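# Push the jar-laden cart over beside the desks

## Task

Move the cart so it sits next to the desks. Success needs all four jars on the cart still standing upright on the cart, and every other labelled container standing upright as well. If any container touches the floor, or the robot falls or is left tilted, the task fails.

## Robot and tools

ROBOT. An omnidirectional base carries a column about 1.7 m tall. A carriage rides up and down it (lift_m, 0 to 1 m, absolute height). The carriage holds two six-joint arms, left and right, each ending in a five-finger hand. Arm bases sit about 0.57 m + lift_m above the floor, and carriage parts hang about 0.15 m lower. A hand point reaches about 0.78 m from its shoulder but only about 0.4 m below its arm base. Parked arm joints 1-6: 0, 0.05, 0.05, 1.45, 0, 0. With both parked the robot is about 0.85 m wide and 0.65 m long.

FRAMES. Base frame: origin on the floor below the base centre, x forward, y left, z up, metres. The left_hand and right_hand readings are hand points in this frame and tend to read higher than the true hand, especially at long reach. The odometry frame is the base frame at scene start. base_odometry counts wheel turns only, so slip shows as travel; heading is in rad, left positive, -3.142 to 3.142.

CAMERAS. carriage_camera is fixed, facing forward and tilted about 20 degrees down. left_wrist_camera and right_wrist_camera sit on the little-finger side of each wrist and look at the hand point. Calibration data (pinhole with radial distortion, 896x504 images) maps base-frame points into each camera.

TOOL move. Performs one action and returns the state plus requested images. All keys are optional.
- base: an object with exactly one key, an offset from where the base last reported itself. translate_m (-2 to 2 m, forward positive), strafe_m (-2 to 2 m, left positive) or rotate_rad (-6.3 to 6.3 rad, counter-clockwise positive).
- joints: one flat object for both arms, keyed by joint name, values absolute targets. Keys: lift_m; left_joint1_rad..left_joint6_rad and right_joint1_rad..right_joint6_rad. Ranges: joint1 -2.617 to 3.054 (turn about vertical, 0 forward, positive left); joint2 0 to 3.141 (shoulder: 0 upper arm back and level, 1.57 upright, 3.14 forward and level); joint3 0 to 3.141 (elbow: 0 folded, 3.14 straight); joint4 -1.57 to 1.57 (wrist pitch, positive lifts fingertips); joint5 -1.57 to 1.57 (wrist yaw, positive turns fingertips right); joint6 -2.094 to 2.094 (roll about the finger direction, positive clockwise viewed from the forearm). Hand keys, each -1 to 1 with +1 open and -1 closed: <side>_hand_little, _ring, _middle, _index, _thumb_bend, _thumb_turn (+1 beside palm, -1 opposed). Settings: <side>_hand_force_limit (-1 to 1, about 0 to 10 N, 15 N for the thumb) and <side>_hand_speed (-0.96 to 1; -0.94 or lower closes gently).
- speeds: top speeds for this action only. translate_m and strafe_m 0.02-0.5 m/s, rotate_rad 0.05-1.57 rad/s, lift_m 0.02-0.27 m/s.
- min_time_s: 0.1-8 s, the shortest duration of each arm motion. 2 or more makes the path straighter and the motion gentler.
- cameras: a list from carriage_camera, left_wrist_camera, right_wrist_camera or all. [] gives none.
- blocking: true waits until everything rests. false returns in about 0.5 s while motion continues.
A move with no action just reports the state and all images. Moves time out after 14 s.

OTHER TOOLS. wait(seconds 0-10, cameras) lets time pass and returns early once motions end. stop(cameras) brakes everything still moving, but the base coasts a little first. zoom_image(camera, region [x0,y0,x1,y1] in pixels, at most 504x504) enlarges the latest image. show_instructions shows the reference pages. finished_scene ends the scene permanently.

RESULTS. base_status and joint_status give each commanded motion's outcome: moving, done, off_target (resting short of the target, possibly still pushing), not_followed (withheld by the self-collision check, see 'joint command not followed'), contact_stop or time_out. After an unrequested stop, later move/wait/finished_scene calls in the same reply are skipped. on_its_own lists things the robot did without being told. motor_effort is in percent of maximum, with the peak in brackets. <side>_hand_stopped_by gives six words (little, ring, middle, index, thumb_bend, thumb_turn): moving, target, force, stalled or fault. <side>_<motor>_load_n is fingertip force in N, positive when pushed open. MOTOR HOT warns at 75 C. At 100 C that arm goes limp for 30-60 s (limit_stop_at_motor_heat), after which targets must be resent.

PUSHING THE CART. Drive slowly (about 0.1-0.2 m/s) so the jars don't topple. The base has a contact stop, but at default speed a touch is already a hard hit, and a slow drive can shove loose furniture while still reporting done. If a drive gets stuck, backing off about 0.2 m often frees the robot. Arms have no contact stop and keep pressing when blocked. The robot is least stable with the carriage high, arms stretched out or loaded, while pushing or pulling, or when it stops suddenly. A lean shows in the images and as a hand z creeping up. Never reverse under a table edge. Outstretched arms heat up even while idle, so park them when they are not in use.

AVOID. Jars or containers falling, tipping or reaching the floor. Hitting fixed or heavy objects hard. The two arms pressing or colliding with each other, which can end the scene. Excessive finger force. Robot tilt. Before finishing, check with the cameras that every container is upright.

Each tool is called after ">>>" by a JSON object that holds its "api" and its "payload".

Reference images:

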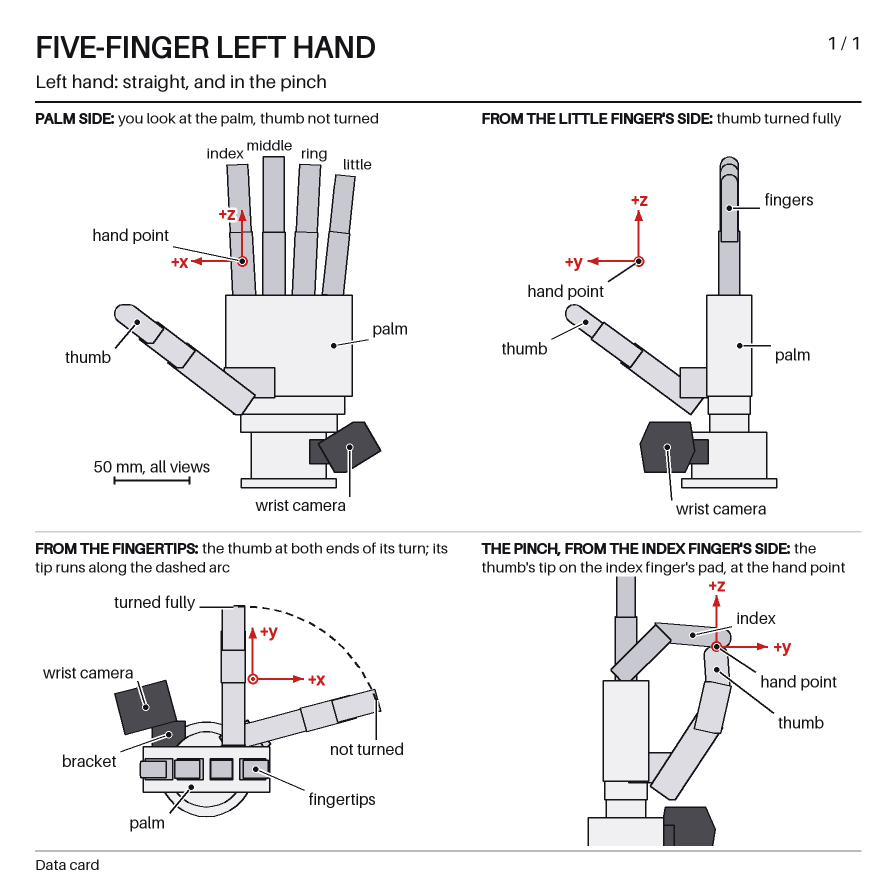

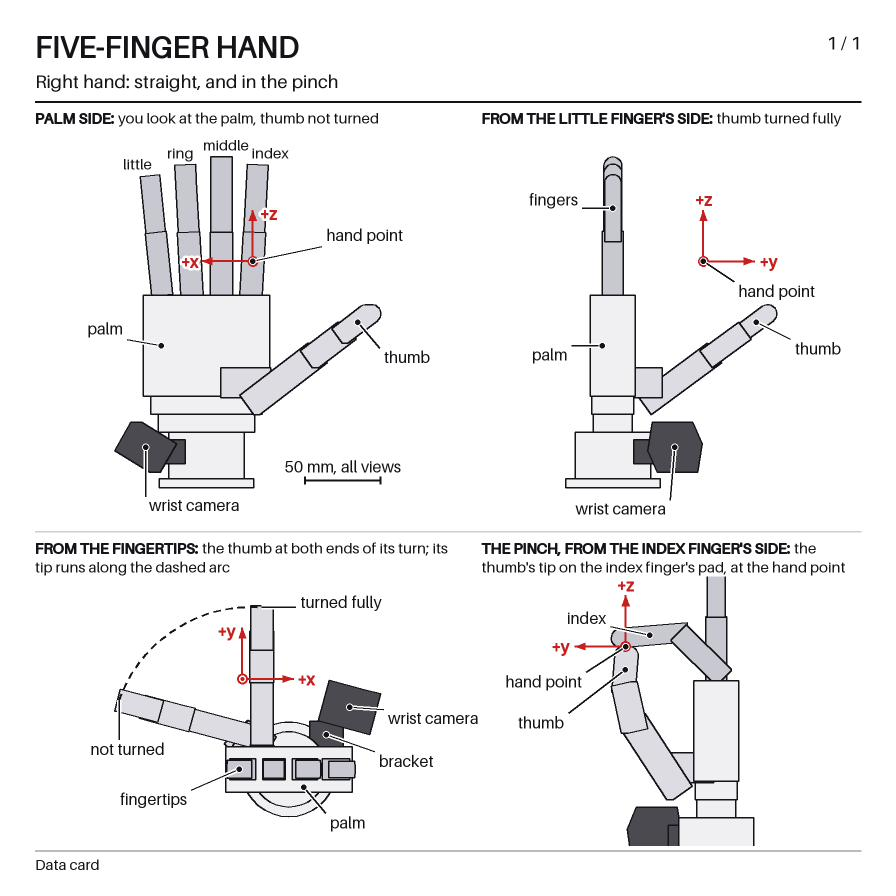

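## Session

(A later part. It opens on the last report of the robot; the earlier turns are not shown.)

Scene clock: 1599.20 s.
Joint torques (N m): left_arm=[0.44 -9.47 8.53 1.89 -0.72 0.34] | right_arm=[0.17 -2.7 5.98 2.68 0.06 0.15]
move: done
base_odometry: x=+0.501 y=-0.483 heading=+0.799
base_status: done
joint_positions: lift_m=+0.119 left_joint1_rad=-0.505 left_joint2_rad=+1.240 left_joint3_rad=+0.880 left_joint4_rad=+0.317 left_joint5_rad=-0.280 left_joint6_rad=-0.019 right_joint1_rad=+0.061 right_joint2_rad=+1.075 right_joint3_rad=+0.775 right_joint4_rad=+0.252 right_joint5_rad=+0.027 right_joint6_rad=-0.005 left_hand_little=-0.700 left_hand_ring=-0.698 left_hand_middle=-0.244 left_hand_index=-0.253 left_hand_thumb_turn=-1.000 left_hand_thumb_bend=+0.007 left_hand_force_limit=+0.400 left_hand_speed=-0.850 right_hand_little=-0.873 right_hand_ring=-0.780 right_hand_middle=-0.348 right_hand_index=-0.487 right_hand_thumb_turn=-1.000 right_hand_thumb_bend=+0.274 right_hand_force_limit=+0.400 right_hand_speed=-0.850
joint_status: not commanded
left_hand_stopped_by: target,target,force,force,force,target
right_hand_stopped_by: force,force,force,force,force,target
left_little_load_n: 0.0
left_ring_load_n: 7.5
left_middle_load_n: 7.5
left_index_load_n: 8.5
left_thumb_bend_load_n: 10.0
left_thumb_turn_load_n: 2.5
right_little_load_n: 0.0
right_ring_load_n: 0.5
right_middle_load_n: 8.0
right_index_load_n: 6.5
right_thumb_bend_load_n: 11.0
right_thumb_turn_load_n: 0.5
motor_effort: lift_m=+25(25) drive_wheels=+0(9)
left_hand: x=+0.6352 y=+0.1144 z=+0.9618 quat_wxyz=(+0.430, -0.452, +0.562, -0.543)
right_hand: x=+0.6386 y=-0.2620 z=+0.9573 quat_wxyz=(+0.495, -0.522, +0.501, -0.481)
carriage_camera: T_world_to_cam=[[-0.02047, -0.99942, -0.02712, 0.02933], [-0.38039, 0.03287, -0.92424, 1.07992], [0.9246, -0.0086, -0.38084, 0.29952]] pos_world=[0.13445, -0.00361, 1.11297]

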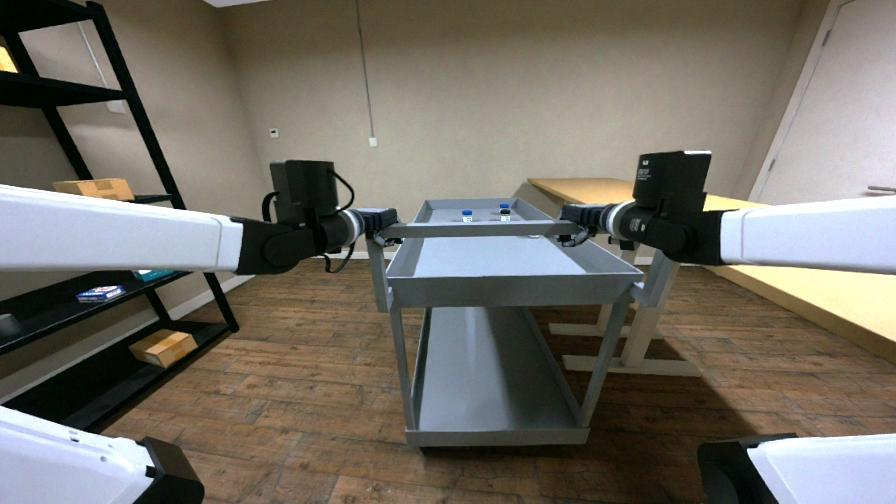

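>>> {"api": "move", "payload": {"base": {"strafe_m": 0.09}, "speeds": {"strafe_m": 0.06}}}

>>> {"api": "move", "payload": {"base": {"rotate_rad": -0.055}, "speeds": {"rotate_rad": 0.1}}}

>>> {"api": "move", "payload": {"base": {"strafe_m": 0.09}, "speeds": {"strafe_m": 0.06}}}

>>> {"api": "move", "payload": {"base": {"rotate_rad": -0.055}, "speeds": {"rotate_rad": 0.1}}}

>>> {"api": "move", "payload": {"base": {"strafe_m": 0.09}, "speeds": {"strafe_m": 0.06}}}

>>> {"api": "move", "payload": {"base": {"rotate_rad": -0.055}, "speeds": {"rotate_rad": 0.1}, "cameras": ["carriage_camera"]}}

Scene clock: 1616.47 s.
Joint torques (N m): left_arm=[0.8 -10.99 8.29 1.53 -0.84 0.33] | right_arm=[0.27 0.8 5.98 3.56 -0.08 0.09]
move: done
base_odometry: x=+0.437 y=-0.420 heading=+0.799
base_status: done
joint_positions: lift_m=+0.119 left_joint1_rad=-0.509 left_joint2_rad=+1.254 left_joint3_rad=+0.883 left_joint4_rad=+0.357 left_joint5_rad=-0.269 left_joint6_rad=-0.022 right_joint1_rad=+0.060 right_joint2_rad=+1.036 right_joint3_rad=+0.775 right_joint4_rad=+0.177 right_joint5_rad=+0.040 right_joint6_rad=+0.001 left_hand_little=-0.700 left_hand_ring=-0.579 left_hand_middle=-0.244 left_hand_index=-0.253 left_hand_thumb_turn=-1.000 left_hand_thumb_bend=+0.007 left_hand_force_limit=+0.400 left_hand_speed=-0.850 right_hand_little=-0.873 right_hand_ring=-0.780 right_hand_middle=-0.348 right_hand_index=-0.487 right_hand_thumb_turn=-1.000 right_hand_thumb_bend=+0.274 right_hand_force_limit=+0.400 right_hand_speed=-0.850
joint_status: not commanded
left_hand_stopped_by: target,target,force,force,force,target
right_hand_stopped_by: force,force,force,force,force,target
left_little_load_n: 0.0
left_ring_load_n: 21.5
left_middle_load_n: 7.5
left_index_load_n: 8.5
left_thumb_bend_load_n: 10.0
left_thumb_turn_load_n: 0.5
right_little_load_n: 0.0
right_ring_load_n: 0.0
right_middle_load_n: 7.5
right_index_load_n: 5.0
right_thumb_bend_load_n: 11.0
right_thumb_turn_load_n: 2.5
motor_effort: lift_m=+25(25) drive_wheels=+2(9)
left_hand: x=+0.6379 y=+0.1080 z=+0.9681 quat_wxyz=(+0.429, -0.445, +0.556, -0.556)
right_hand: x=+0.6278 y=-0.2654 z=+0.9528 quat_wxyz=(+0.483, -0.526, +0.515, -0.475)
pictures: none

Scene clock: 1617.43 s.
Joint torques (N m): left_arm=[0.39 -7.36 8.35 2.15 -0.21 0.2] | right_arm=[-0.51 -2.59 5.98 2.61 0.24 0.08]
move: done
base_odometry: x=+0.436 y=-0.420 heading=+0.745
base_status: done
joint_positions: lift_m=+0.119 left_joint1_rad=-0.505 left_joint2_rad=+1.221 left_joint3_rad=+0.883 left_joint4_rad=+0.295 left_joint5_rad=-0.326 left_joint6_rad=-0.006 right_joint1_rad=+0.069 right_joint2_rad=+1.073 right_joint3_rad=+0.775 right_joint4_rad=+0.257 right_joint5_rad=+0.012 right_joint6_rad=+0.002 left_hand_little=-0.700 left_hand_ring=-0.583 left_hand_middle=-0.244 left_hand_index=-0.253 left_hand_thumb_turn=-1.000 left_hand_thumb_bend=+0.007 left_hand_force_limit=+0.400 left_hand_speed=-0.850 right_hand_little=-0.873 right_hand_ring=-0.780 right_hand_middle=-0.348 right_hand_index=-0.487 right_hand_thumb_turn=-1.000 right_hand_thumb_bend=+0.274 right_hand_force_limit=+0.400 right_hand_speed=-0.850
joint_status: not commanded
left_hand_stopped_by: target,target,force,force,force,target
right_hand_stopped_by: force,force,force,force,force,target
left_little_load_n: 0.0
left_ring_load_n: 1.0
left_middle_load_n: 7.5
left_index_load_n: 8.5
left_thumb_bend_load_n: 10.0
left_thumb_turn_load_n: 0.5
right_little_load_n: 0.0
right_ring_load_n: 0.0
right_middle_load_n: 8.5
right_index_load_n: 6.0
right_thumb_bend_load_n: 11.0
right_thumb_turn_load_n: 0.5
motor_effort: lift_m=+25(25) drive_wheels=-2(6)
left_hand: x=+0.6349 y=+0.1256 z=+0.9652 quat_wxyz=(+0.446, -0.460, +0.555, -0.530)
right_hand: x=+0.6376 y=-0.2554 z=+0.9596 quat_wxyz=(+0.504, -0.524, +0.496, -0.475)
pictures: none

Scene clock: 1619.47 s.
Joint torques (N m): left_arm=[0.58 -9.92 8.39 1.67 -0.73 0.33] | right_arm=[0.09 0.46 6.02 3.47 0.06 0.1]
move: done
base_odometry: x=+0.376 y=-0.354 heading=+0.744
base_status: done
joint_positions: lift_m=+0.119 left_joint1_rad=-0.507 left_joint2_rad=+1.244 left_joint3_rad=+0.883 left_joint4_rad=+0.343 left_joint5_rad=-0.277 left_joint6_rad=-0.019 right_joint1_rad=+0.062 right_joint2_rad=+1.040 right_joint3_rad=+0.775 right_joint4_rad=+0.184 right_joint5_rad=+0.027 right_joint6_rad=+0.001 left_hand_little=-0.700 left_hand_ring=-0.581 left_hand_middle=-0.244 left_hand_index=-0.253 left_hand_thumb_turn=-1.000 left_hand_thumb_bend=+0.007 left_hand_force_limit=+0.400 left_hand_speed=-0.850 right_hand_little=-0.873 right_hand_ring=-0.780 right_hand_middle=-0.348 right_hand_index=-0.487 right_hand_thumb_turn=-1.000 right_hand_thumb_bend=+0.274 right_hand_force_limit=+0.400 right_hand_speed=-0.850
joint_status: not commanded
left_hand_stopped_by: target,target,force,force,force,target
right_hand_stopped_by: force,force,force,force,force,target
left_little_load_n: 0.0
left_ring_load_n: 20.0
left_middle_load_n: 7.0
left_index_load_n: 8.5
left_thumb_bend_load_n: 10.0
left_thumb_turn_load_n: 0.5
right_little_load_n: 0.5
right_ring_load_n: 0.0
right_middle_load_n: 7.5
right_index_load_n: 5.0
right_thumb_bend_load_n: 11.0
right_thumb_turn_load_n: 2.0
motor_effort: lift_m=+25(25) drive_wheels=+8(10)
left_hand: x=+0.6368 y=+0.1115 z=+0.9685 quat_wxyz=(+0.432, -0.447, +0.556, -0.552)
right_hand: x=+0.6284 y=-0.2620 z=+0.9530 quat_wxyz=(+0.487, -0.529, +0.510, -0.471)
pictures: none

Scene clock: 1620.43 s.
Joint torques (N m): left_arm=[0.31 -7.23 8.34 2.14 -0.21 0.18] | right_arm=[-0.59 -2.55 6.04 2.58 0.23 0.09]
move: done
base_odometry: x=+0.376 y=-0.354 heading=+0.689
base_status: done
joint_positions: lift_m=+0.119 left_joint1_rad=-0.504 left_joint2_rad=+1.220 left_joint3_rad=+0.883 left_joint4_rad=+0.290 left_joint5_rad=-0.325 left_joint6_rad=-0.005 right_joint1_rad=+0.071 right_joint2_rad=+1.073 right_joint3_rad=+0.775 right_joint4_rad=+0.260 right_joint5_rad=+0.013 right_joint6_rad=+0.002 left_hand_little=-0.700 left_hand_ring=-0.583 left_hand_middle=-0.244 left_hand_index=-0.253 left_hand_thumb_turn=-1.000 left_hand_thumb_bend=+0.007 left_hand_force_limit=+0.400 left_hand_speed=-0.850 right_hand_little=-0.873 right_hand_ring=-0.780 right_hand_middle=-0.348 right_hand_index=-0.487 right_hand_thumb_turn=-1.000 right_hand_thumb_bend=+0.274 right_hand_force_limit=+0.400 right_hand_speed=-0.850
joint_status: not commanded
left_hand_stopped_by: target,target,force,force,force,target
right_hand_stopped_by: force,force,force,force,force,target
left_little_load_n: 0.0
left_ring_load_n: 0.0
left_middle_load_n: 7.5
left_index_load_n: 8.5
left_thumb_bend_load_n: 10.0
left_thumb_turn_load_n: 0.5
right_little_load_n: 0.0
right_ring_load_n: 0.0
right_middle_load_n: 8.5
right_index_load_n: 6.0
right_thumb_bend_load_n: 10.5
right_thumb_turn_load_n: 0.5
motor_effort: lift_m=+25(25) drive_wheels=-3(5)
left_hand: x=+0.6346 y=+0.1261 z=+0.9640 quat_wxyz=(+0.446, -0.461, +0.557, -0.528)
right_hand: x=+0.6379 y=-0.2550 z=+0.9605 quat_wxyz=(+0.505, -0.524, +0.495, -0.476)
pictures: none

Scene clock: 1622.47 s.
Joint torques (N m): left_arm=[0.94 -9.37 8.34 1.83 -0.79 0.36] | right_arm=[-0.05 -0.01 6.05 3.42 0.11 0.1]
move: done
base_odometry: x=+0.318 y=-0.284 heading=+0.688
base_status: done
joint_positions: lift_m=+0.119 left_joint1_rad=-0.510 left_joint2_rad=+1.239 left_joint3_rad=+0.883 left_joint4_rad=+0.332 left_joint5_rad=-0.275 left_joint6_rad=-0.020 right_joint1_rad=+0.064 right_joint2_rad=+1.045 right_joint3_rad=+0.775 right_joint4_rad=+0.192 right_joint5_rad=+0.023 right_joint6_rad=+0.000 left_hand_little=-0.700 left_hand_ring=-0.581 left_hand_middle=-0.244 left_hand_index=-0.253 left_hand_thumb_turn=-1.000 left_hand_thumb_bend=+0.007 left_hand_force_limit=+0.400 left_hand_speed=-0.850 right_hand_little=-0.873 right_hand_ring=-0.780 right_hand_middle=-0.348 right_hand_index=-0.487 right_hand_thumb_turn=-1.000 right_hand_thumb_bend=+0.274 right_hand_force_limit=+0.400 right_hand_speed=-0.850
joint_status: not commanded
left_hand_stopped_by: target,target,force,force,force,target
right_hand_stopped_by: force,force,force,force,force,target
left_little_load_n: 0.0
left_ring_load_n: 17.5
left_middle_load_n: 7.5
left_index_load_n: 8.5
left_thumb_bend_load_n: 10.0
left_thumb_turn_load_n: 0.5
right_little_load_n: 0.0
right_ring_load_n: 0.0
right_middle_load_n: 7.5
right_index_load_n: 5.0
right_thumb_bend_load_n: 11.0
right_thumb_turn_load_n: 2.0
motor_effort: lift_m=+25(25) drive_wheels=+5(10)
left_hand: x=+0.6346 y=+0.1106 z=+0.9678 quat_wxyz=(+0.429, -0.447, +0.558, -0.552)
right_hand: x=+0.6295 y=-0.2605 z=+0.9532 quat_wxyz=(+0.489, -0.530, +0.508, -0.471)
pictures: none

Scene clock: 1623.43 s.
Joint torques (N m): left_arm=[0.61 -7.38 8.35 2.21 -0.28 0.19] | right_arm=[-0.77 -2.65 6.02 2.56 0.24 0.09]
move: done
base_odometry: x=+0.318 y=-0.284 heading=+0.633
base_status: done
joint_positions: lift_m=+0.119 left_joint1_rad=-0.507 left_joint2_rad=+1.220 left_joint3_rad=+0.883 left_joint4_rad=+0.285 left_joint5_rad=-0.323 left_joint6_rad=-0.006 right_joint1_rad=+0.072 right_joint2_rad=+1.073 right_joint3_rad=+0.775 right_joint4_rad=+0.263 right_joint5_rad=+0.013 right_joint6_rad=+0.000 left_hand_little=-0.700 left_hand_ring=-0.583 left_hand_middle=-0.244 left_hand_index=-0.253 left_hand_thumb_turn=-1.000 left_hand_thumb_bend=+0.007 left_hand_force_limit=+0.400 left_hand_speed=-0.850 right_hand_little=-0.873 right_hand_ring=-0.780 right_hand_middle=-0.348 right_hand_index=-0.487 right_hand_thumb_turn=-1.000 right_hand_thumb_bend=+0.274 right_hand_force_limit=+0.400 right_hand_speed=-0.850
joint_status: not commanded
left_hand_stopped_by: target,target,force,force,force,target
right_hand_stopped_by: force,force,force,force,force,target
left_little_load_n: -0.5
left_ring_load_n: 0.0
left_middle_load_n: 7.0
left_index_load_n: 8.5
left_thumb_bend_load_n: 10.0
left_thumb_turn_load_n: 0.5
right_little_load_n: 0.5
right_ring_load_n: 0.0
right_middle_load_n: 8.0
right_index_load_n: 5.5
right_thumb_bend_load_n: 11.0
right_thumb_turn_load_n: 0.0
motor_effort: lift_m=+25(25) drive_wheels=-2(5)
left_hand: x=+0.6335 y=+0.1247 z=+0.9629 quat_wxyz=(+0.444, -0.460, +0.559, -0.528)
right_hand: x=+0.6380 y=-0.2547 z=+0.9613 quat_wxyz=(+0.505, -0.523, +0.493, -0.477)
carriage_camera: T_world_to_cam=[[-0.02047, -0.99942, -0.02712, 0.02933], [-0.38039, 0.03287, -0.92424, 1.07992], [0.9246, -0.0086, -0.38084, 0.29952]] pos_world=[0.13445, -0.00361, 1.11297]

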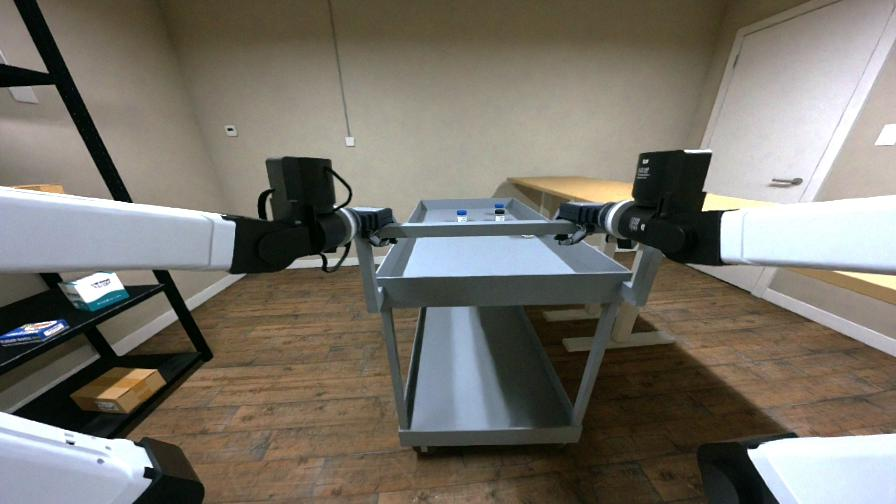

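>>> {"api": "move", "payload": {"base": {"strafe_m": 0.06}, "speeds": {"strafe_m": 0.06}}}

>>> {"api": "move", "payload": {"base": {"rotate_rad": -0.04}, "speeds": {"rotate_rad": 0.1}}}

>>> {"api": "move", "payload": {"base": {"strafe_m": 0.06}, "speeds": {"strafe_m": 0.06}}}

>>> {"api": "move", "payload": {"base": {"rotate_rad": -0.04}, "speeds": {"rotate_rad": 0.1}}}

>>> {"api": "move", "payload": {"base": {"strafe_m": 0.06}, "speeds": {"strafe_m": 0.06}}}

>>> {"api": "move", "payload": {"base": {"rotate_rad": -0.04}, "speeds": {"rotate_rad": 0.1}}}

>>> {"api": "move", "payload": {"base": {"translate_m": 0.3}, "speeds": {"translate_m": 0.12}, "cameras": ["carriage_camera"]}}

Scene clock: 1652.07 s.
Joint torques (N m): left_arm=[1.03 -7.64 8.4 2.09 -0.75 0.34] | right_arm=[-0.4 -1.99 6.01 2.87 0.15 0.12]
move: done
base_odometry: x=+0.283 y=-0.236 heading=+0.633
base_status: done
joint_positions: lift_m=+0.119 left_joint1_rad=-0.512 left_joint2_rad=+1.223 left_joint3_rad=+0.883 left_joint4_rad=+0.300 left_joint5_rad=-0.278 left_joint6_rad=-0.022 right_joint1_rad=+0.067 right_joint2_rad=+1.066 right_joint3_rad=+0.775 right_joint4_rad=+0.233 right_joint5_rad=+0.020 right_joint6_rad=-0.002 left_hand_little=-0.700 left_hand_ring=-0.582 left_hand_middle=-0.244 left_hand_index=-0.253 left_hand_thumb_turn=-1.000 left_hand_thumb_bend=+0.007 left_hand_force_limit=+0.400 left_hand_speed=-0.850 right_hand_little=-0.873 right_hand_ring=-0.780 right_hand_middle=-0.348 right_hand_index=-0.487 right_hand_thumb_turn=-1.000 right_hand_thumb_bend=+0.274 right_hand_force_limit=+0.400 right_hand_speed=-0.850
joint_status: not commanded
left_hand_stopped_by: target,target,force,force,force,target
right_hand_stopped_by: force,force,force,force,force,target
left_little_load_n: 0.0
left_ring_load_n: 9.5
left_middle_load_n: 7.0
left_index_load_n: 8.5
left_thumb_bend_load_n: 10.0
left_thumb_turn_load_n: 1.0
right_little_load_n: 0.0
right_ring_load_n: 0.0
right_middle_load_n: 8.0
right_index_load_n: 5.5
right_thumb_bend_load_n: 11.0
right_thumb_turn_load_n: 1.0
motor_effort: lift_m=+25(25) drive_wheels=+5(9)
left_hand: x=+0.6304 y=+0.1126 z=+0.9663 quat_wxyz=(+0.427, -0.450, +0.563, -0.547)
right_hand: x=+0.6354 y=-0.2584 z=+0.9560 quat_wxyz=(+0.496, -0.527, +0.501, -0.475)
pictures: none

Scene clock: 1652.90 s.
Joint torques (N m): left_arm=[0.83 -7.16 8.29 2.28 -0.32 0.19] | right_arm=[-0.29 -2.43 6.02 2.47 0.17 0.13]
move: done
base_odometry: x=+0.283 y=-0.236 heading=+0.593
base_status: done
joint_positions: lift_m=+0.119 left_joint1_rad=-0.509 left_joint2_rad=+1.220 left_joint3_rad=+0.883 left_joint4_rad=+0.278 left_joint5_rad=-0.320 left_joint6_rad=-0.006 right_joint1_rad=+0.067 right_joint2_rad=+1.073 right_joint3_rad=+0.775 right_joint4_rad=+0.270 right_joint5_rad=+0.017 right_joint6_rad=-0.002 left_hand_little=-0.700 left_hand_ring=-0.583 left_hand_middle=-0.244 left_hand_index=-0.253 left_hand_thumb_turn=-1.000 left_hand_thumb_bend=+0.007 left_hand_force_limit=+0.400 left_hand_speed=-0.850 right_hand_little=-0.873 right_hand_ring=-0.780 right_hand_middle=-0.348 right_hand_index=-0.487 right_hand_thumb_turn=-1.000 right_hand_thumb_bend=+0.274 right_hand_force_limit=+0.400 right_hand_speed=-0.850
joint_status: not commanded
left_hand_stopped_by: target,target,force,force,force,target
right_hand_stopped_by: force,force,force,force,force,target
left_little_load_n: 0.0
left_ring_load_n: 0.0
left_middle_load_n: 7.5
left_index_load_n: 8.5
left_thumb_bend_load_n: 10.0
left_thumb_turn_load_n: 0.5
right_little_load_n: 0.0
right_ring_load_n: -0.5
right_middle_load_n: 8.5
right_index_load_n: 5.5
right_thumb_bend_load_n: 11.0
right_thumb_turn_load_n: 0.5
motor_effort: lift_m=+25(25) drive_wheels=-3(5)
left_hand: x=+0.6324 y=+0.1235 z=+0.9612 quat_wxyz=(+0.441, -0.460, +0.563, -0.527)
right_hand: x=+0.6388 y=-0.2576 z=+0.9631 quat_wxyz=(+0.504, -0.520, +0.494, -0.481)
pictures: none

Scene clock: 1654.43 s.
Joint torques (N m): left_arm=[1.29 -7.39 8.36 2.17 -0.72 0.38] | right_arm=[-0.36 -2.66 6 2.8 0.15 0.12]
move: done
base_odometry: x=+0.249 y=-0.186 heading=+0.592
base_status: done
joint_positions: lift_m=+0.119 left_joint1_rad=-0.513 left_joint2_rad=+1.220 left_joint3_rad=+0.883 left_joint4_rad=+0.292 left_joint5_rad=-0.282 left_joint6_rad=-0.022 right_joint1_rad=+0.067 right_joint2_rad=+1.073 right_joint3_rad=+0.775 right_joint4_rad=+0.244 right_joint5_rad=+0.020 right_joint6_rad=-0.003 left_hand_little=-0.700 left_hand_ring=-0.582 left_hand_middle=-0.244 left_hand_index=-0.253 left_hand_thumb_turn=-1.000 left_hand_thumb_bend=+0.007 left_hand_force_limit=+0.400 left_hand_speed=-0.850 right_hand_little=-0.873 right_hand_ring=-0.780 right_hand_middle=-0.348 right_hand_index=-0.487 right_hand_thumb_turn=-1.000 right_hand_thumb_bend=+0.274 right_hand_force_limit=+0.400 right_hand_speed=-0.850
joint_status: not commanded
left_hand_stopped_by: target,target,force,force,force,target
right_hand_stopped_by: force,force,force,force,force,target
left_little_load_n: 0.0
left_ring_load_n: 6.5
left_middle_load_n: 7.0
left_index_load_n: 8.5
left_thumb_bend_load_n: 10.0
left_thumb_turn_load_n: 1.0
right_little_load_n: 0.0
right_ring_load_n: 0.0
right_middle_load_n: 8.0
right_index_load_n: 5.5
right_thumb_bend_load_n: 11.0
right_thumb_turn_load_n: 1.0
motor_effort: lift_m=+25(25) drive_wheels=+5(8)
left_hand: x=+0.6296 y=+0.1133 z=+0.9654 quat_wxyz=(+0.427, -0.451, +0.564, -0.544)
right_hand: x=+0.6372 y=-0.2583 z=+0.9562 quat_wxyz=(+0.497, -0.526, +0.500, -0.476)
pictures: none

Scene clock: 1655.27 s.
Joint torques (N m): left_arm=[0.81 -6.89 8.28 2.35 -0.25 0.2] | right_arm=[-0.32 -2.69 6.04 2.43 0.19 0.11]
move: done
base_odometry: x=+0.249 y=-0.186 heading=+0.553
base_status: done
joint_positions: lift_m=+0.119 left_joint1_rad=-0.509 left_joint2_rad=+1.216 left_joint3_rad=+0.883 left_joint4_rad=+0.270 left_joint5_rad=-0.327 left_joint6_rad=-0.007 right_joint1_rad=+0.067 right_joint2_rad=+1.075 right_joint3_rad=+0.775 right_joint4_rad=+0.273 right_joint5_rad=+0.017 right_joint6_rad=-0.002 left_hand_little=-0.700 left_hand_ring=-0.583 left_hand_middle=-0.244 left_hand_index=-0.253 left_hand_thumb_turn=-1.000 left_hand_thumb_bend=+0.007 left_hand_force_limit=+0.400 left_hand_speed=-0.850 right_hand_little=-0.873 right_hand_ring=-0.780 right_hand_middle=-0.348 right_hand_index=-0.487 right_hand_thumb_turn=-1.000 right_hand_thumb_bend=+0.274 right_hand_force_limit=+0.400 right_hand_speed=-0.850
joint_status: not commanded
left_hand_stopped_by: target,target,force,force,force,target
right_hand_stopped_by: force,force,force,force,force,target
left_little_load_n: 0.0
left_ring_load_n: 0.0
left_middle_load_n: 7.0
left_index_load_n: 8.5
left_thumb_bend_load_n: 10.0
left_thumb_turn_load_n: 1.0
right_little_load_n: 1.0
right_ring_load_n: 0.0
right_middle_load_n: 8.5
right_index_load_n: 5.5
right_thumb_bend_load_n: 11.0
right_thumb_turn_load_n: 0.0
motor_effort: lift_m=+25(25) drive_wheels=-1(5)
left_hand: x=+0.6318 y=+0.1251 z=+0.9608 quat_wxyz=(+0.442, -0.462, +0.562, -0.524)
right_hand: x=+0.6394 y=-0.2577 z=+0.9630 quat_wxyz=(+0.505, -0.520, +0.493, -0.481)
pictures: none

Scene clock: 1656.80 s.
Joint torques (N m): left_arm=[1.2 -6.75 8.4 2.24 -0.68 0.38] | right_arm=[-0.24 -2.85 5.97 2.72 0.18 0.13]
move: done
base_odometry: x=+0.218 y=-0.135 heading=+0.552
base_status: done
joint_positions: lift_m=+0.119 left_joint1_rad=-0.513 left_joint2_rad=+1.216 left_joint3_rad=+0.883 left_joint4_rad=+0.282 left_joint5_rad=-0.286 left_joint6_rad=-0.021 right_joint1_rad=+0.067 right_joint2_rad=+1.076 right_joint3_rad=+0.775 right_joint4_rad=+0.248 right_joint5_rad=+0.019 right_joint6_rad=-0.002 left_hand_little=-0.700 left_hand_ring=-0.583 left_hand_middle=-0.244 left_hand_index=-0.253 left_hand_thumb_turn=-1.000 left_hand_thumb_bend=+0.007 left_hand_force_limit=+0.400 left_hand_speed=-0.850 right_hand_little=-0.873 right_hand_ring=-0.780 right_hand_middle=-0.348 right_hand_index=-0.487 right_hand_thumb_turn=-1.000 right_hand_thumb_bend=+0.274 right_hand_force_limit=+0.400 right_hand_speed=-0.850
joint_status: not commanded
left_hand_stopped_by: target,target,force,force,force,target
right_hand_stopped_by: force,force,force,force,force,target
left_little_load_n: 0.0
left_ring_load_n: 0.0
left_middle_load_n: 7.5
left_index_load_n: 9.0
left_thumb_bend_load_n: 10.0
left_thumb_turn_load_n: 1.5
right_little_load_n: 0.0
right_ring_load_n: 0.0
right_middle_load_n: 8.0
right_index_load_n: 6.0
right_thumb_bend_load_n: 10.5
right_thumb_turn_load_n: 1.0
motor_effort: lift_m=+25(25) drive_wheels=+5(8)
left_hand: x=+0.6289 y=+0.1149 z=+0.9643 quat_wxyz=(+0.428, -0.453, +0.565, -0.541)
right_hand: x=+0.6378 y=-0.2581 z=+0.9562 quat_wxyz=(+0.498, -0.526, +0.500, -0.476)
pictures: none

Scene clock: 1657.63 s.
Joint torques (N m): left_arm=[0.88 -5.34 8.31 2.6 -0.11 0.22] | right_arm=[-0.29 -2.86 5.96 2.44 0.18 0.11]
move: done
base_odometry: x=+0.218 y=-0.135 heading=+0.513
base_status: done
joint_positions: lift_m=+0.119 left_joint1_rad=-0.510 left_joint2_rad=+1.202 left_joint3_rad=+0.883 left_joint4_rad=+0.247 left_joint5_rad=-0.339 left_joint6_rad=-0.009 right_joint1_rad=+0.067 right_joint2_rad=+1.077 right_joint3_rad=+0.775 right_joint4_rad=+0.272 right_joint5_rad=+0.017 right_joint6_rad=-0.001 left_hand_little=-0.700 left_hand_ring=-0.583 left_hand_middle=-0.244 left_hand_index=-0.253 left_hand_thumb_turn=-1.000 left_hand_thumb_bend=+0.007 left_hand_force_limit=+0.400 left_hand_speed=-0.850 right_hand_little=-0.873 right_hand_ring=-0.780 right_hand_middle=-0.348 right_hand_index=-0.487 right_hand_thumb_turn=-1.000 right_hand_thumb_bend=+0.274 right_hand_force_limit=+0.400 right_hand_speed=-0.850
joint_status: not commanded
left_hand_stopped_by: target,target,force,force,force,target
right_hand_stopped_by: force,force,force,force,force,target
left_little_load_n: 0.0
left_ring_load_n: 0.0
left_middle_load_n: 7.0
left_index_load_n: 8.5
left_thumb_bend_load_n: 10.5
left_thumb_turn_load_n: 2.0
right_little_load_n: 1.0
right_ring_load_n: 0.0
right_middle_load_n: 8.5
right_index_load_n: 5.5
right_thumb_bend_load_n: 10.5
right_thumb_turn_load_n: 0.0
motor_effort: lift_m=+25(25) drive_wheels=-5(5)
left_hand: x=+0.6292 y=+0.1289 z=+0.9605 quat_wxyz=(+0.444, -0.467, +0.562, -0.518)
right_hand: x=+0.6396 y=-0.2576 z=+0.9622 quat_wxyz=(+0.504, -0.520, +0.494, -0.481)
pictures: none

Scene clock: 1660.90 s.
Joint torques (N m): left_arm=[0.13 -4.75 8.43 2.65 0.07 0.18] | right_arm=[-0.27 -2.93 5.97 2.4 0.18 0.11]
move: done
base_odometry: x=+0.479 y=+0.013 heading=+0.513
base_status: done
joint_positions: lift_m=+0.119 left_joint1_rad=-0.500 left_joint2_rad=+1.197 left_joint3_rad=+0.883 left_joint4_rad=+0.240 left_joint5_rad=-0.359 left_joint6_rad=-0.006 right_joint1_rad=+0.067 right_joint2_rad=+1.077 right_joint3_rad=+0.775 right_joint4_rad=+0.274 right_joint5_rad=+0.017 right_joint6_rad=-0.001 left_hand_little=-0.700 left_hand_ring=-0.583 left_hand_middle=-0.244 left_hand_index=-0.253 left_hand_thumb_turn=-1.000 left_hand_thumb_bend=+0.007 left_hand_force_limit=+0.400 left_hand_speed=-0.850 right_hand_little=-0.873 right_hand_ring=-0.780 right_hand_middle=-0.348 right_hand_index=-0.487 right_hand_thumb_turn=-1.000 right_hand_thumb_bend=+0.274 right_hand_force_limit=+0.400 right_hand_speed=-0.850
joint_status: not commanded
left_hand_stopped_by: target,target,force,force,force,target
right_hand_stopped_by: force,force,force,force,force,target
left_little_load_n: 0.0
left_ring_load_n: 0.0
left_middle_load_n: 7.5
left_index_load_n: 8.5
left_thumb_bend_load_n: 10.0
left_thumb_turn_load_n: 0.5
right_little_load_n: 0.0
right_ring_load_n: 0.0
right_middle_load_n: 8.5
right_index_load_n: 5.5
right_thumb_bend_load_n: 10.5
right_thumb_turn_load_n: 0.5
motor_effort: lift_m=+25(25) drive_wheels=-3(10)
left_hand: x=+0.6309 y=+0.1373 z=+0.9611 quat_wxyz=(+0.453, -0.474, +0.557, -0.511)
right_hand: x=+0.6398 y=-0.2576 z=+0.9628 quat_wxyz=(+0.505, -0.519, +0.494, -0.481)
carriage_camera: T_world_to_cam=[[-0.02047, -0.99942, -0.02712, 0.02933], [-0.38039, 0.03287, -0.92424, 1.07992], [0.9246, -0.0086, -0.38084, 0.29952]] pos_world=[0.13445, -0.00361, 1.11297]

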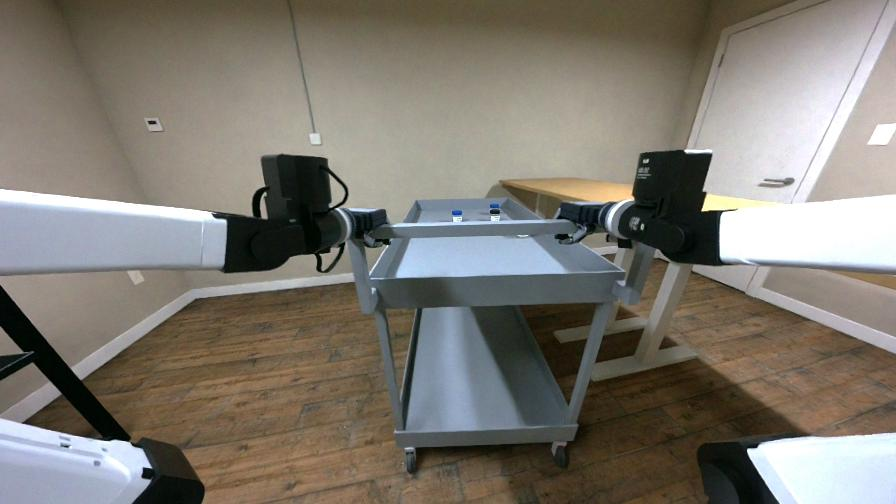

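>>> {"api": "move", "payload": {"base": {"strafe_m": 0.07}, "speeds": {"strafe_m": 0.06}}}

>>> {"api": "move", "payload": {"base": {"rotate_rad": -0.04}, "speeds": {"rotate_rad": 0.1}}}

>>> {"api": "move", "payload": {"base": {"strafe_m": 0.06}, "speeds": {"strafe_m": 0.06}}}

>>> {"api": "move", "payload": {"base": {"rotate_rad": -0.04}, "speeds": {"rotate_rad": 0.1}}}

>>> {"api": "move", "payload": {"base": {"translate_m": 0.33}, "speeds": {"translate_m": 0.12}, "cameras": ["carriage_camera"]}}

Scene clock: 1674.03 s.
Joint torques (N m): left_arm=[1.48 -6.28 8.36 2.28 -0.9 0.46] | right_arm=[-0.27 -2.86 6.01 2.67 0.15 0.12]
move: done
base_odometry: x=+0.445 y=+0.074 heading=+0.513
base_status: done
joint_positions: lift_m=+0.119 left_joint1_rad=-0.517 left_joint2_rad=+1.210 left_joint3_rad=+0.883 left_joint4_rad=+0.280 left_joint5_rad=-0.266 left_joint6_rad=-0.025 right_joint1_rad=+0.067 right_joint2_rad=+1.077 right_joint3_rad=+0.775 right_joint4_rad=+0.252 right_joint5_rad=+0.019 right_joint6_rad=-0.001 left_hand_little=-0.700 left_hand_ring=-0.583 left_hand_middle=-0.244 left_hand_index=-0.253 left_hand_thumb_turn=-1.000 left_hand_thumb_bend=+0.007 left_hand_force_limit=+0.400 left_hand_speed=-0.850 right_hand_little=-0.873 right_hand_ring=-0.780 right_hand_middle=-0.348 right_hand_index=-0.487 right_hand_thumb_turn=-1.000 right_hand_thumb_bend=+0.274 right_hand_force_limit=+0.400 right_hand_speed=-0.850
joint_status: not commanded
left_hand_stopped_by: target,target,force,force,force,target
right_hand_stopped_by: force,force,force,force,force,target
left_little_load_n: 0.0
left_ring_load_n: 3.0
left_middle_load_n: 7.5
left_index_load_n: 8.5
left_thumb_bend_load_n: 10.0
left_thumb_turn_load_n: 1.5
right_little_load_n: 0.0
right_ring_load_n: 0.0
right_middle_load_n: 8.5
right_index_load_n: 5.5
right_thumb_bend_load_n: 11.0
right_thumb_turn_load_n: 1.0
motor_effort: lift_m=+25(25) drive_wheels=+1(6)
left_hand: x=+0.6256 y=+0.1100 z=+0.9662 quat_wxyz=(+0.420, -0.447, +0.568, -0.548)
right_hand: x=+0.6383 y=-0.2581 z=+0.9568 quat_wxyz=(+0.498, -0.525, +0.499, -0.476)
pictures: none

Scene clock: 1674.87 s.
Joint torques (N m): left_arm=[0.84 -5.85 8.32 2.53 -0.24 0.24] | right_arm=[-0.28 -3.07 5.97 2.45 0.15 0.1]
move: done
base_odometry: x=+0.445 y=+0.074 heading=+0.474
base_status: done
joint_positions: lift_m=+0.119 left_joint1_rad=-0.510 left_joint2_rad=+1.205 left_joint3_rad=+0.883 left_joint4_rad=+0.253 left_joint5_rad=-0.329 left_joint6_rad=-0.009 right_joint1_rad=+0.067 right_joint2_rad=+1.079 right_joint3_rad=+0.775 right_joint4_rad=+0.271 right_joint5_rad=+0.019 right_joint6_rad=+0.000 left_hand_little=-0.700 left_hand_ring=-0.583 left_hand_middle=-0.244 left_hand_index=-0.253 left_hand_thumb_turn=-1.000 left_hand_thumb_bend=+0.007 left_hand_force_limit=+0.400 left_hand_speed=-0.850 right_hand_little=-0.873 right_hand_ring=-0.780 right_hand_middle=-0.348 right_hand_index=-0.487 right_hand_thumb_turn=-1.000 right_hand_thumb_bend=+0.274 right_hand_force_limit=+0.400 right_hand_speed=-0.850
joint_status: not commanded
left_hand_stopped_by: target,target,force,force,force,target
right_hand_stopped_by: force,force,force,force,force,target
left_little_load_n: 0.0
left_ring_load_n: 0.0
left_middle_load_n: 7.0
left_index_load_n: 8.5
left_thumb_bend_load_n: 10.0
left_thumb_turn_load_n: 2.0
right_little_load_n: 1.0
right_ring_load_n: 0.0
right_middle_load_n: 8.0
right_index_load_n: 5.5
right_thumb_bend_load_n: 10.5
right_thumb_turn_load_n: 0.0
motor_effort: lift_m=+25(25) drive_wheels=-2(5)
left_hand: x=+0.6292 y=+0.1265 z=+0.9606 quat_wxyz=(+0.441, -0.464, +0.564, -0.522)
right_hand: x=+0.6400 y=-0.2578 z=+0.9610 quat_wxyz=(+0.503, -0.520, +0.496, -0.480)
pictures: none

Scene clock: 1676.40 s.
Joint torques (N m): left_arm=[1.69 -6.63 8.27 2.22 -0.86 0.43] | right_arm=[-0.27 -3.1 6 2.45 0.15 0.11]
move: done
base_odometry: x=+0.417 y=+0.127 heading=+0.473
base_status: done
joint_positions: lift_m=+0.119 left_joint1_rad=-0.518 left_joint2_rad=+1.213 left_joint3_rad=+0.883 left_joint4_rad=+0.286 left_joint5_rad=-0.265 left_joint6_rad=-0.027 right_joint1_rad=+0.067 right_joint2_rad=+1.079 right_joint3_rad=+0.775 right_joint4_rad=+0.271 right_joint5_rad=+0.021 right_joint6_rad=+0.000 left_hand_little=-0.700 left_hand_ring=-0.582 left_hand_middle=-0.244 left_hand_index=-0.253 left_hand_thumb_turn=-1.000 left_hand_thumb_bend=+0.007 left_hand_force_limit=+0.400 left_hand_speed=-0.850 right_hand_little=-0.873 right_hand_ring=-0.780 right_hand_middle=-0.348 right_hand_index=-0.487 right_hand_thumb_turn=-1.000 right_hand_thumb_bend=+0.274 right_hand_force_limit=+0.400 right_hand_speed=-0.850
joint_status: not commanded
left_hand_stopped_by: target,target,force,force,force,target
right_hand_stopped_by: force,force,force,force,force,target
left_little_load_n: 0.0
left_ring_load_n: 4.5
left_middle_load_n: 7.5
left_index_load_n: 8.5
left_thumb_bend_load_n: 9.5
left_thumb_turn_load_n: 1.5
right_little_load_n: -0.5
right_ring_load_n: 0.0
right_middle_load_n: 8.5
right_index_load_n: 5.5
right_thumb_bend_load_n: 11.0
right_thumb_turn_load_n: 0.5
motor_effort: lift_m=+25(25) drive_wheels=+6(8)
left_hand: x=+0.6260 y=+0.1087 z=+0.9666 quat_wxyz=(+0.419, -0.447, +0.567, -0.550)
right_hand: x=+0.6401 y=-0.2582 z=+0.9611 quat_wxyz=(+0.503, -0.520, +0.496, -0.481)
pictures: none

Scene clock: 1677.23 s.
Joint torques (N m): left_arm=[0.94 -6.16 8.34 2.46 -0.22 0.23] | right_arm=[-0.31 -3.41 6 2.49 0.18 0.08]
move: done
base_odometry: x=+0.417 y=+0.127 heading=+0.434
base_status: done
joint_positions: lift_m=+0.119 left_joint1_rad=-0.510 left_joint2_rad=+1.209 left_joint3_rad=+0.883 left_joint4_rad=+0.259 left_joint5_rad=-0.330 left_joint6_rad=-0.009 right_joint1_rad=+0.067 right_joint2_rad=+1.083 right_joint3_rad=+0.775 right_joint4_rad=+0.267 right_joint5_rad=+0.017 right_joint6_rad=+0.002 left_hand_little=-0.700 left_hand_ring=-0.583 left_hand_middle=-0.244 left_hand_index=-0.253 left_hand_thumb_turn=-1.000 left_hand_thumb_bend=+0.007 left_hand_force_limit=+0.400 left_hand_speed=-0.850 right_hand_little=-0.873 right_hand_ring=-0.780 right_hand_middle=-0.348 right_hand_index=-0.487 right_hand_thumb_turn=-1.000 right_hand_thumb_bend=+0.274 right_hand_force_limit=+0.400 right_hand_speed=-0.850
joint_status: not commanded
left_hand_stopped_by: target,target,force,force,force,target
right_hand_stopped_by: force,force,force,force,force,target
left_little_load_n: 0.0
left_ring_load_n: 0.0
left_middle_load_n: 7.0
left_index_load_n: 8.5
left_thumb_bend_load_n: 10.5
left_thumb_turn_load_n: 1.5
right_little_load_n: 3.5
right_ring_load_n: 0.0
right_middle_load_n: 8.5
right_index_load_n: 5.5
right_thumb_bend_load_n: 11.0
right_thumb_turn_load_n: 0.0
motor_effort: lift_m=+25(25) drive_wheels=-1(4)
left_hand: x=+0.6302 y=+0.1260 z=+0.9607 quat_wxyz=(+0.442, -0.464, +0.563, -0.523)
right_hand: x=+0.6401 y=-0.2573 z=+0.9587 quat_wxyz=(+0.502, -0.522, +0.497, -0.477)
pictures: none

Scene clock: 1680.77 s.
Joint torques (N m): left_arm=[-0.2 -4.72 8.36 2.61 0.07 0.18] | right_arm=[-0.28 -3.43 6.01 2.34 0.19 0.08]
move: done
base_odometry: x=+0.717 y=+0.266 heading=+0.434
base_status: done
joint_positions: lift_m=+0.119 left_joint1_rad=-0.498 left_joint2_rad=+1.197 left_joint3_rad=+0.883 left_joint4_rad=+0.242 left_joint5_rad=-0.358 left_joint6_rad=-0.006 right_joint1_rad=+0.067 right_joint2_rad=+1.083 right_joint3_rad=+0.775 right_joint4_rad=+0.281 right_joint5_rad=+0.017 right_joint6_rad=+0.002 left_hand_little=-0.700 left_hand_ring=-0.583 left_hand_middle=-0.244 left_hand_index=-0.253 left_hand_thumb_turn=-1.000 left_hand_thumb_bend=+0.007 left_hand_force_limit=+0.400 left_hand_speed=-0.850 right_hand_little=-0.873 right_hand_ring=-0.780 right_hand_middle=-0.348 right_hand_index=-0.487 right_hand_thumb_turn=-1.000 right_hand_thumb_bend=+0.274 right_hand_force_limit=+0.400 right_hand_speed=-0.850
joint_status: not commanded
left_hand_stopped_by: target,target,force,force,force,target
right_hand_stopped_by: force,force,force,force,force,target
left_little_load_n: 0.0
left_ring_load_n: 0.0
left_middle_load_n: 7.5
left_index_load_n: 8.5
left_thumb_bend_load_n: 10.0
left_thumb_turn_load_n: 0.5
right_little_load_n: 0.5
right_ring_load_n: 0.0
right_middle_load_n: 8.5
right_index_load_n: 5.5
right_thumb_bend_load_n: 10.5
right_thumb_turn_load_n: 0.0
motor_effort: lift_m=+25(25) drive_wheels=-1(11)
left_hand: x=+0.6314 y=+0.1379 z=+0.9614 quat_wxyz=(+0.453, -0.474, +0.556, -0.511)
right_hand: x=+0.6411 y=-0.2573 z=+0.9624 quat_wxyz=(+0.506, -0.519, +0.494, -0.481)
carriage_camera: T_world_to_cam=[[-0.02047, -0.99942, -0.02712, 0.02933], [-0.38039, 0.03287, -0.92424, 1.07992], [0.9246, -0.0086, -0.38084, 0.29952]] pos_world=[0.13445, -0.00361, 1.11297]

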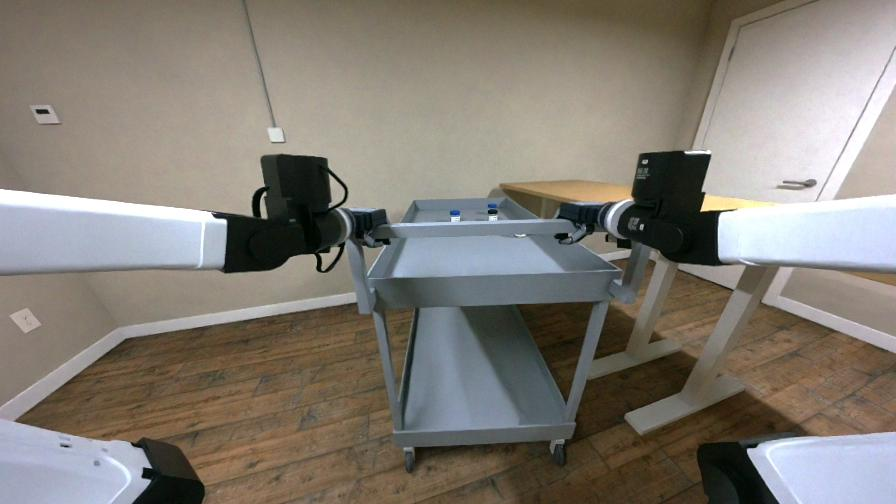

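>>> {"api": "move", "payload": {"base": {"strafe_m": -0.1}, "speeds": {"strafe_m": 0.07}}}

>>> {"api": "move", "payload": {"base": {"rotate_rad": 0.055}, "speeds": {"rotate_rad": 0.1}}}

>>> {"api": "move", "payload": {"base": {"strafe_m": -0.09}, "speeds": {"strafe_m": 0.07}}}

>>> {"api": "move", "payload": {"base": {"rotate_rad": 0.055}, "speeds": {"rotate_rad": 0.1}}}

>>> {"api": "move", "payload": {"base": {"strafe_m": -0.09}, "speeds": {"strafe_m": 0.07}}}

>>> {"api": "move", "payload": {"base": {"rotate_rad": 0.055}, "speeds": {"rotate_rad": 0.1}, "cameras": ["carriage_camera"]}}

Scene clock: 1696.93 s.
Joint torques (N m): left_arm=[-0.2 -4.82 8.4 2.54 -0.01 0.18] | right_arm=[-0.28 -3.3 6 2.34 0.17 0.11]
move: done
base_odometry: x=+0.759 y=+0.176 heading=+0.434
base_status: done
joint_positions: lift_m=+0.119 left_joint1_rad=-0.498 left_joint2_rad=+1.197 left_joint3_rad=+0.883 left_joint4_rad=+0.249 left_joint5_rad=-0.352 left_joint6_rad=-0.005 right_joint1_rad=+0.067 right_joint2_rad=+1.083 right_joint3_rad=+0.775 right_joint4_rad=+0.281 right_joint5_rad=+0.017 right_joint6_rad=+0.002 left_hand_little=-0.700 left_hand_ring=-0.583 left_hand_middle=-0.244 left_hand_index=-0.253 left_hand_thumb_turn=-1.000 left_hand_thumb_bend=+0.007 left_hand_force_limit=+0.400 left_hand_speed=-0.850 right_hand_little=-0.873 right_hand_ring=-0.780 right_hand_middle=-0.348 right_hand_index=-0.487 right_hand_thumb_turn=-1.000 right_hand_thumb_bend=+0.274 right_hand_force_limit=+0.400 right_hand_speed=-0.850
joint_status: not commanded
left_hand_stopped_by: target,target,force,force,force,target
right_hand_stopped_by: force,force,force,force,force,target
left_little_load_n: 0.0
left_ring_load_n: 0.0
left_middle_load_n: 7.0
left_index_load_n: 8.5
left_thumb_bend_load_n: 10.0
left_thumb_turn_load_n: 0.5
right_little_load_n: 0.5
right_ring_load_n: 0.0
right_middle_load_n: 8.5
right_index_load_n: 6.0
right_thumb_bend_load_n: 11.0
right_thumb_turn_load_n: 0.5
motor_effort: lift_m=+25(25) drive_wheels=-1(7)
left_hand: x=+0.6315 y=+0.1366 z=+0.9632 quat_wxyz=(+0.453, -0.471, +0.555, -0.514)
right_hand: x=+0.6411 y=-0.2573 z=+0.9624 quat_wxyz=(+0.506, -0.519, +0.494, -0.481)
pictures: none

Scene clock: 1697.90 s.
Joint torques (N m): left_arm=[-0.17 -5.68 8.32 2.36 -0.1 0.17] | right_arm=[0.62 -2.52 6 2.77 -0.1 0.13]
move: done
base_odometry: x=+0.759 y=+0.175 heading=+0.488
base_status: done
joint_positions: lift_m=+0.119 left_joint1_rad=-0.498 left_joint2_rad=+1.205 left_joint3_rad=+0.883 left_joint4_rad=+0.269 left_joint5_rad=-0.341 left_joint6_rad=-0.005 right_joint1_rad=+0.056 right_joint2_rad=+1.073 right_joint3_rad=+0.775 right_joint4_rad=+0.246 right_joint5_rad=+0.041 right_joint6_rad=-0.004 left_hand_little=-0.700 left_hand_ring=-0.583 left_hand_middle=-0.244 left_hand_index=-0.253 left_hand_thumb_turn=-1.000 left_hand_thumb_bend=+0.007 left_hand_force_limit=+0.400 left_hand_speed=-0.850 right_hand_little=-0.873 right_hand_ring=-0.780 right_hand_middle=-0.348 right_hand_index=-0.487 right_hand_thumb_turn=-1.000 right_hand_thumb_bend=+0.274 right_hand_force_limit=+0.400 right_hand_speed=-0.850
joint_status: not commanded
left_hand_stopped_by: target,target,force,force,force,target
right_hand_stopped_by: force,force,force,force,force,target
left_little_load_n: 3.0
left_ring_load_n: 0.0
left_middle_load_n: 7.5
left_index_load_n: 9.0
left_thumb_bend_load_n: 10.0
left_thumb_turn_load_n: 0.0
right_little_load_n: 0.0
right_ring_load_n: 0.0
right_middle_load_n: 8.5
right_index_load_n: 5.5
right_thumb_bend_load_n: 11.0
right_thumb_turn_load_n: 1.0
motor_effort: lift_m=+25(25) drive_wheels=-1(5)
left_hand: x=+0.6332 y=+0.1331 z=+0.9650 quat_wxyz=(+0.451, -0.467, +0.554, -0.521)
right_hand: x=+0.6387 y=-0.2667 z=+0.9564 quat_wxyz=(+0.489, -0.518, +0.507, -0.485)
pictures: none

Scene clock: 1699.77 s.
Joint torques (N m): left_arm=[-0.25 -5.64 8.31 2.24 -0.11 0.18] | right_arm=[-0.4 -2.59 6.01 2.76 0.55 0.11]
move: done
base_odometry: x=+0.801 y=+0.096 heading=+0.489
base_status: done
joint_positions: lift_m=+0.119 left_joint1_rad=-0.498 left_joint2_rad=+1.205 left_joint3_rad=+0.883 left_joint4_rad=+0.278 left_joint5_rad=-0.341 left_joint6_rad=-0.005 right_joint1_rad=+0.068 right_joint2_rad=+1.073 right_joint3_rad=+0.775 right_joint4_rad=+0.246 right_joint5_rad=-0.013 right_joint6_rad=-0.001 left_hand_little=-0.700 left_hand_ring=-0.583 left_hand_middle=-0.244 left_hand_index=-0.253 left_hand_thumb_turn=-1.000 left_hand_thumb_bend=+0.007 left_hand_force_limit=+0.400 left_hand_speed=-0.850 right_hand_little=-0.873 right_hand_ring=-0.780 right_hand_middle=-0.348 right_hand_index=-0.487 right_hand_thumb_turn=-1.000 right_hand_thumb_bend=+0.274 right_hand_force_limit=+0.400 right_hand_speed=-0.850
joint_status: not commanded
left_hand_stopped_by: target,target,force,force,force,target
right_hand_stopped_by: force,force,force,force,force,target
left_little_load_n: 1.0
left_ring_load_n: 0.0
left_middle_load_n: 7.5
left_index_load_n: 8.5
left_thumb_bend_load_n: 10.0
left_thumb_turn_load_n: 0.5
right_little_load_n: 0.0
right_ring_load_n: 0.0
right_middle_load_n: 8.0
right_index_load_n: 6.0
right_thumb_bend_load_n: 10.5
right_thumb_turn_load_n: 1.0
motor_effort: lift_m=+25(25) drive_wheels=+3(10)
left_hand: x=+0.6338 y=+0.1328 z=+0.9674 quat_wxyz=(+0.452, -0.466, +0.551, -0.524)
right_hand: x=+0.6359 y=-0.2513 z=+0.9566 quat_wxyz=(+0.506, -0.534, +0.491, -0.467)
pictures: none

Scene clock: 1700.77 s.
Joint torques (N m): left_arm=[-0.17 -10.21 8.29 1.8 -0.51 0.55] | right_arm=[1.51 0.49 6 3.46 -0.4 0.12]
move: done
base_odometry: x=+0.801 y=+0.096 heading=+0.543
base_status: done
joint_positions: lift_m=+0.119 left_joint1_rad=-0.498 left_joint2_rad=+1.247 left_joint3_rad=+0.883 left_joint4_rad=+0.326 left_joint5_rad=-0.298 left_joint6_rad=-0.039 right_joint1_rad=+0.046 right_joint2_rad=+1.040 right_joint3_rad=+0.775 right_joint4_rad=+0.186 right_joint5_rad=+0.066 right_joint6_rad=-0.001 left_hand_little=-0.699 left_hand_ring=-0.583 left_hand_middle=-0.244 left_hand_index=-0.253 left_hand_thumb_turn=-1.000 left_hand_thumb_bend=+0.007 left_hand_force_limit=+0.400 left_hand_speed=-0.850 right_hand_little=-0.873 right_hand_ring=-0.780 right_hand_middle=-0.348 right_hand_index=-0.487 right_hand_thumb_turn=-1.000 right_hand_thumb_bend=+0.274 right_hand_force_limit=+0.400 right_hand_speed=-0.850
joint_status: not commanded
left_hand_stopped_by: target,target,force,force,force,target
right_hand_stopped_by: force,force,force,force,force,target
left_little_load_n: 10.0
left_ring_load_n: 1.0
left_middle_load_n: 7.5
left_index_load_n: 9.0
left_thumb_bend_load_n: 10.0
left_thumb_turn_load_n: 0.5
right_little_load_n: 0.0
right_ring_load_n: 0.5
right_middle_load_n: 8.0
right_index_load_n: 5.0
right_thumb_bend_load_n: 11.5
right_thumb_turn_load_n: 1.5
motor_effort: lift_m=+25(25) drive_wheels=+7(10)
left_hand: x=+0.6392 y=+0.1182 z=+0.9633 quat_wxyz=(+0.432, -0.463, +0.551, -0.543)
right_hand: x=+0.6305 y=-0.2761 z=+0.9533 quat_wxyz=(+0.473, -0.516, +0.523, -0.486)
pictures: none

Scene clock: 1702.63 s.
Joint torques (N m): left_arm=[-0.44 -7.25 8.38 2.16 -0.04 0.26] | right_arm=[-1.44 -3.12 6.01 2.61 0.7 -0.05]
move: done
base_odometry: x=+0.848 y=+0.019 heading=+0.544
base_status: done
joint_positions: lift_m=+0.119 left_joint1_rad=-0.494 left_joint2_rad=+1.220 left_joint3_rad=+0.883 left_joint4_rad=+0.292 left_joint5_rad=-0.347 left_joint6_rad=-0.009 right_joint1_rad=+0.080 right_joint2_rad=+1.079 right_joint3_rad=+0.775 right_joint4_rad=+0.257 right_joint5_rad=-0.027 right_joint6_rad=+0.018 left_hand_little=-0.700 left_hand_ring=-0.583 left_hand_middle=-0.244 left_hand_index=-0.253 left_hand_thumb_turn=-1.000 left_hand_thumb_bend=+0.007 left_hand_force_limit=+0.400 left_hand_speed=-0.850 right_hand_little=-0.873 right_hand_ring=-0.780 right_hand_middle=-0.348 right_hand_index=-0.487 right_hand_thumb_turn=-1.000 right_hand_thumb_bend=+0.274 right_hand_force_limit=+0.400 right_hand_speed=-0.850
joint_status: not commanded
left_hand_stopped_by: target,target,force,force,force,target
right_hand_stopped_by: force,force,force,force,force,target
left_little_load_n: 0.5
left_ring_load_n: 0.5
left_middle_load_n: 7.5
left_index_load_n: 8.5
left_thumb_bend_load_n: 9.5
left_thumb_turn_load_n: 0.5
right_little_load_n: 0.0
right_ring_load_n: 1.5
right_middle_load_n: 8.5
right_index_load_n: 5.5
right_thumb_bend_load_n: 10.5
right_thumb_turn_load_n: 1.0
motor_effort: lift_m=+25(25) drive_wheels=+4(10)
left_hand: x=+0.6379 y=+0.1340 z=+0.9650 quat_wxyz=(+0.454, -0.470, +0.548, -0.522)
right_hand: x=+0.6360 y=-0.2428 z=+0.9580 quat_wxyz=(+0.518, -0.533, +0.489, -0.457)
pictures: none

Scene clock: 1703.63 s.
Joint torques (N m): left_arm=[-0.54 -10.37 8.32 1.79 -0.67 0.62] | right_arm=[1.17 0.73 6 3.51 -0.16 0.09]
move: done
base_odometry: x=+0.848 y=+0.019 heading=+0.598
base_status: done
joint_positions: lift_m=+0.119 left_joint1_rad=-0.494 left_joint2_rad=+1.249 left_joint3_rad=+0.883 left_joint4_rad=+0.329 left_joint5_rad=-0.285 left_joint6_rad=-0.043 right_joint1_rad=+0.050 right_joint2_rad=+1.037 right_joint3_rad=+0.775 right_joint4_rad=+0.180 right_joint5_rad=+0.046 right_joint6_rad=+0.001 left_hand_little=-0.699 left_hand_ring=-0.583 left_hand_middle=-0.244 left_hand_index=-0.253 left_hand_thumb_turn=-1.000 left_hand_thumb_bend=+0.007 left_hand_force_limit=+0.400 left_hand_speed=-0.850 right_hand_little=-0.873 right_hand_ring=-0.780 right_hand_middle=-0.348 right_hand_index=-0.487 right_hand_thumb_turn=-1.000 right_hand_thumb_bend=+0.274 right_hand_force_limit=+0.400 right_hand_speed=-0.850
joint_status: not commanded
left_hand_stopped_by: target,target,force,force,force,target
right_hand_stopped_by: force,force,force,force,force,target
left_little_load_n: 9.5
left_ring_load_n: 1.0
left_middle_load_n: 7.5
left_index_load_n: 9.0
left_thumb_bend_load_n: 10.0
left_thumb_turn_load_n: 0.5
right_little_load_n: 0.0
right_ring_load_n: 0.0
right_middle_load_n: 8.0
right_index_load_n: 5.0
right_thumb_bend_load_n: 11.0
right_thumb_turn_load_n: 1.5
motor_effort: lift_m=+25(25) drive_wheels=+6(8)
left_hand: x=+0.6394 y=+0.1170 z=+0.9635 quat_wxyz=(+0.428, -0.462, +0.552, -0.547)
right_hand: x=+0.6288 y=-0.2706 z=+0.9533 quat_wxyz=(+0.479, -0.522, +0.518, -0.479)
carriage_camera: T_world_to_cam=[[-0.02047, -0.99942, -0.02712, 0.02933], [-0.38039, 0.03287, -0.92424, 1.07992], [0.9246, -0.0086, -0.38084, 0.29952]] pos_world=[0.13445, -0.00361, 1.11297]

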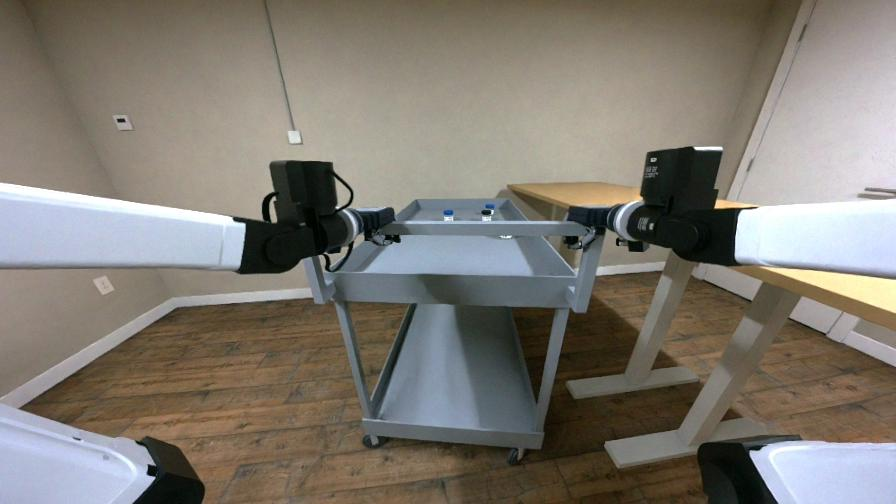

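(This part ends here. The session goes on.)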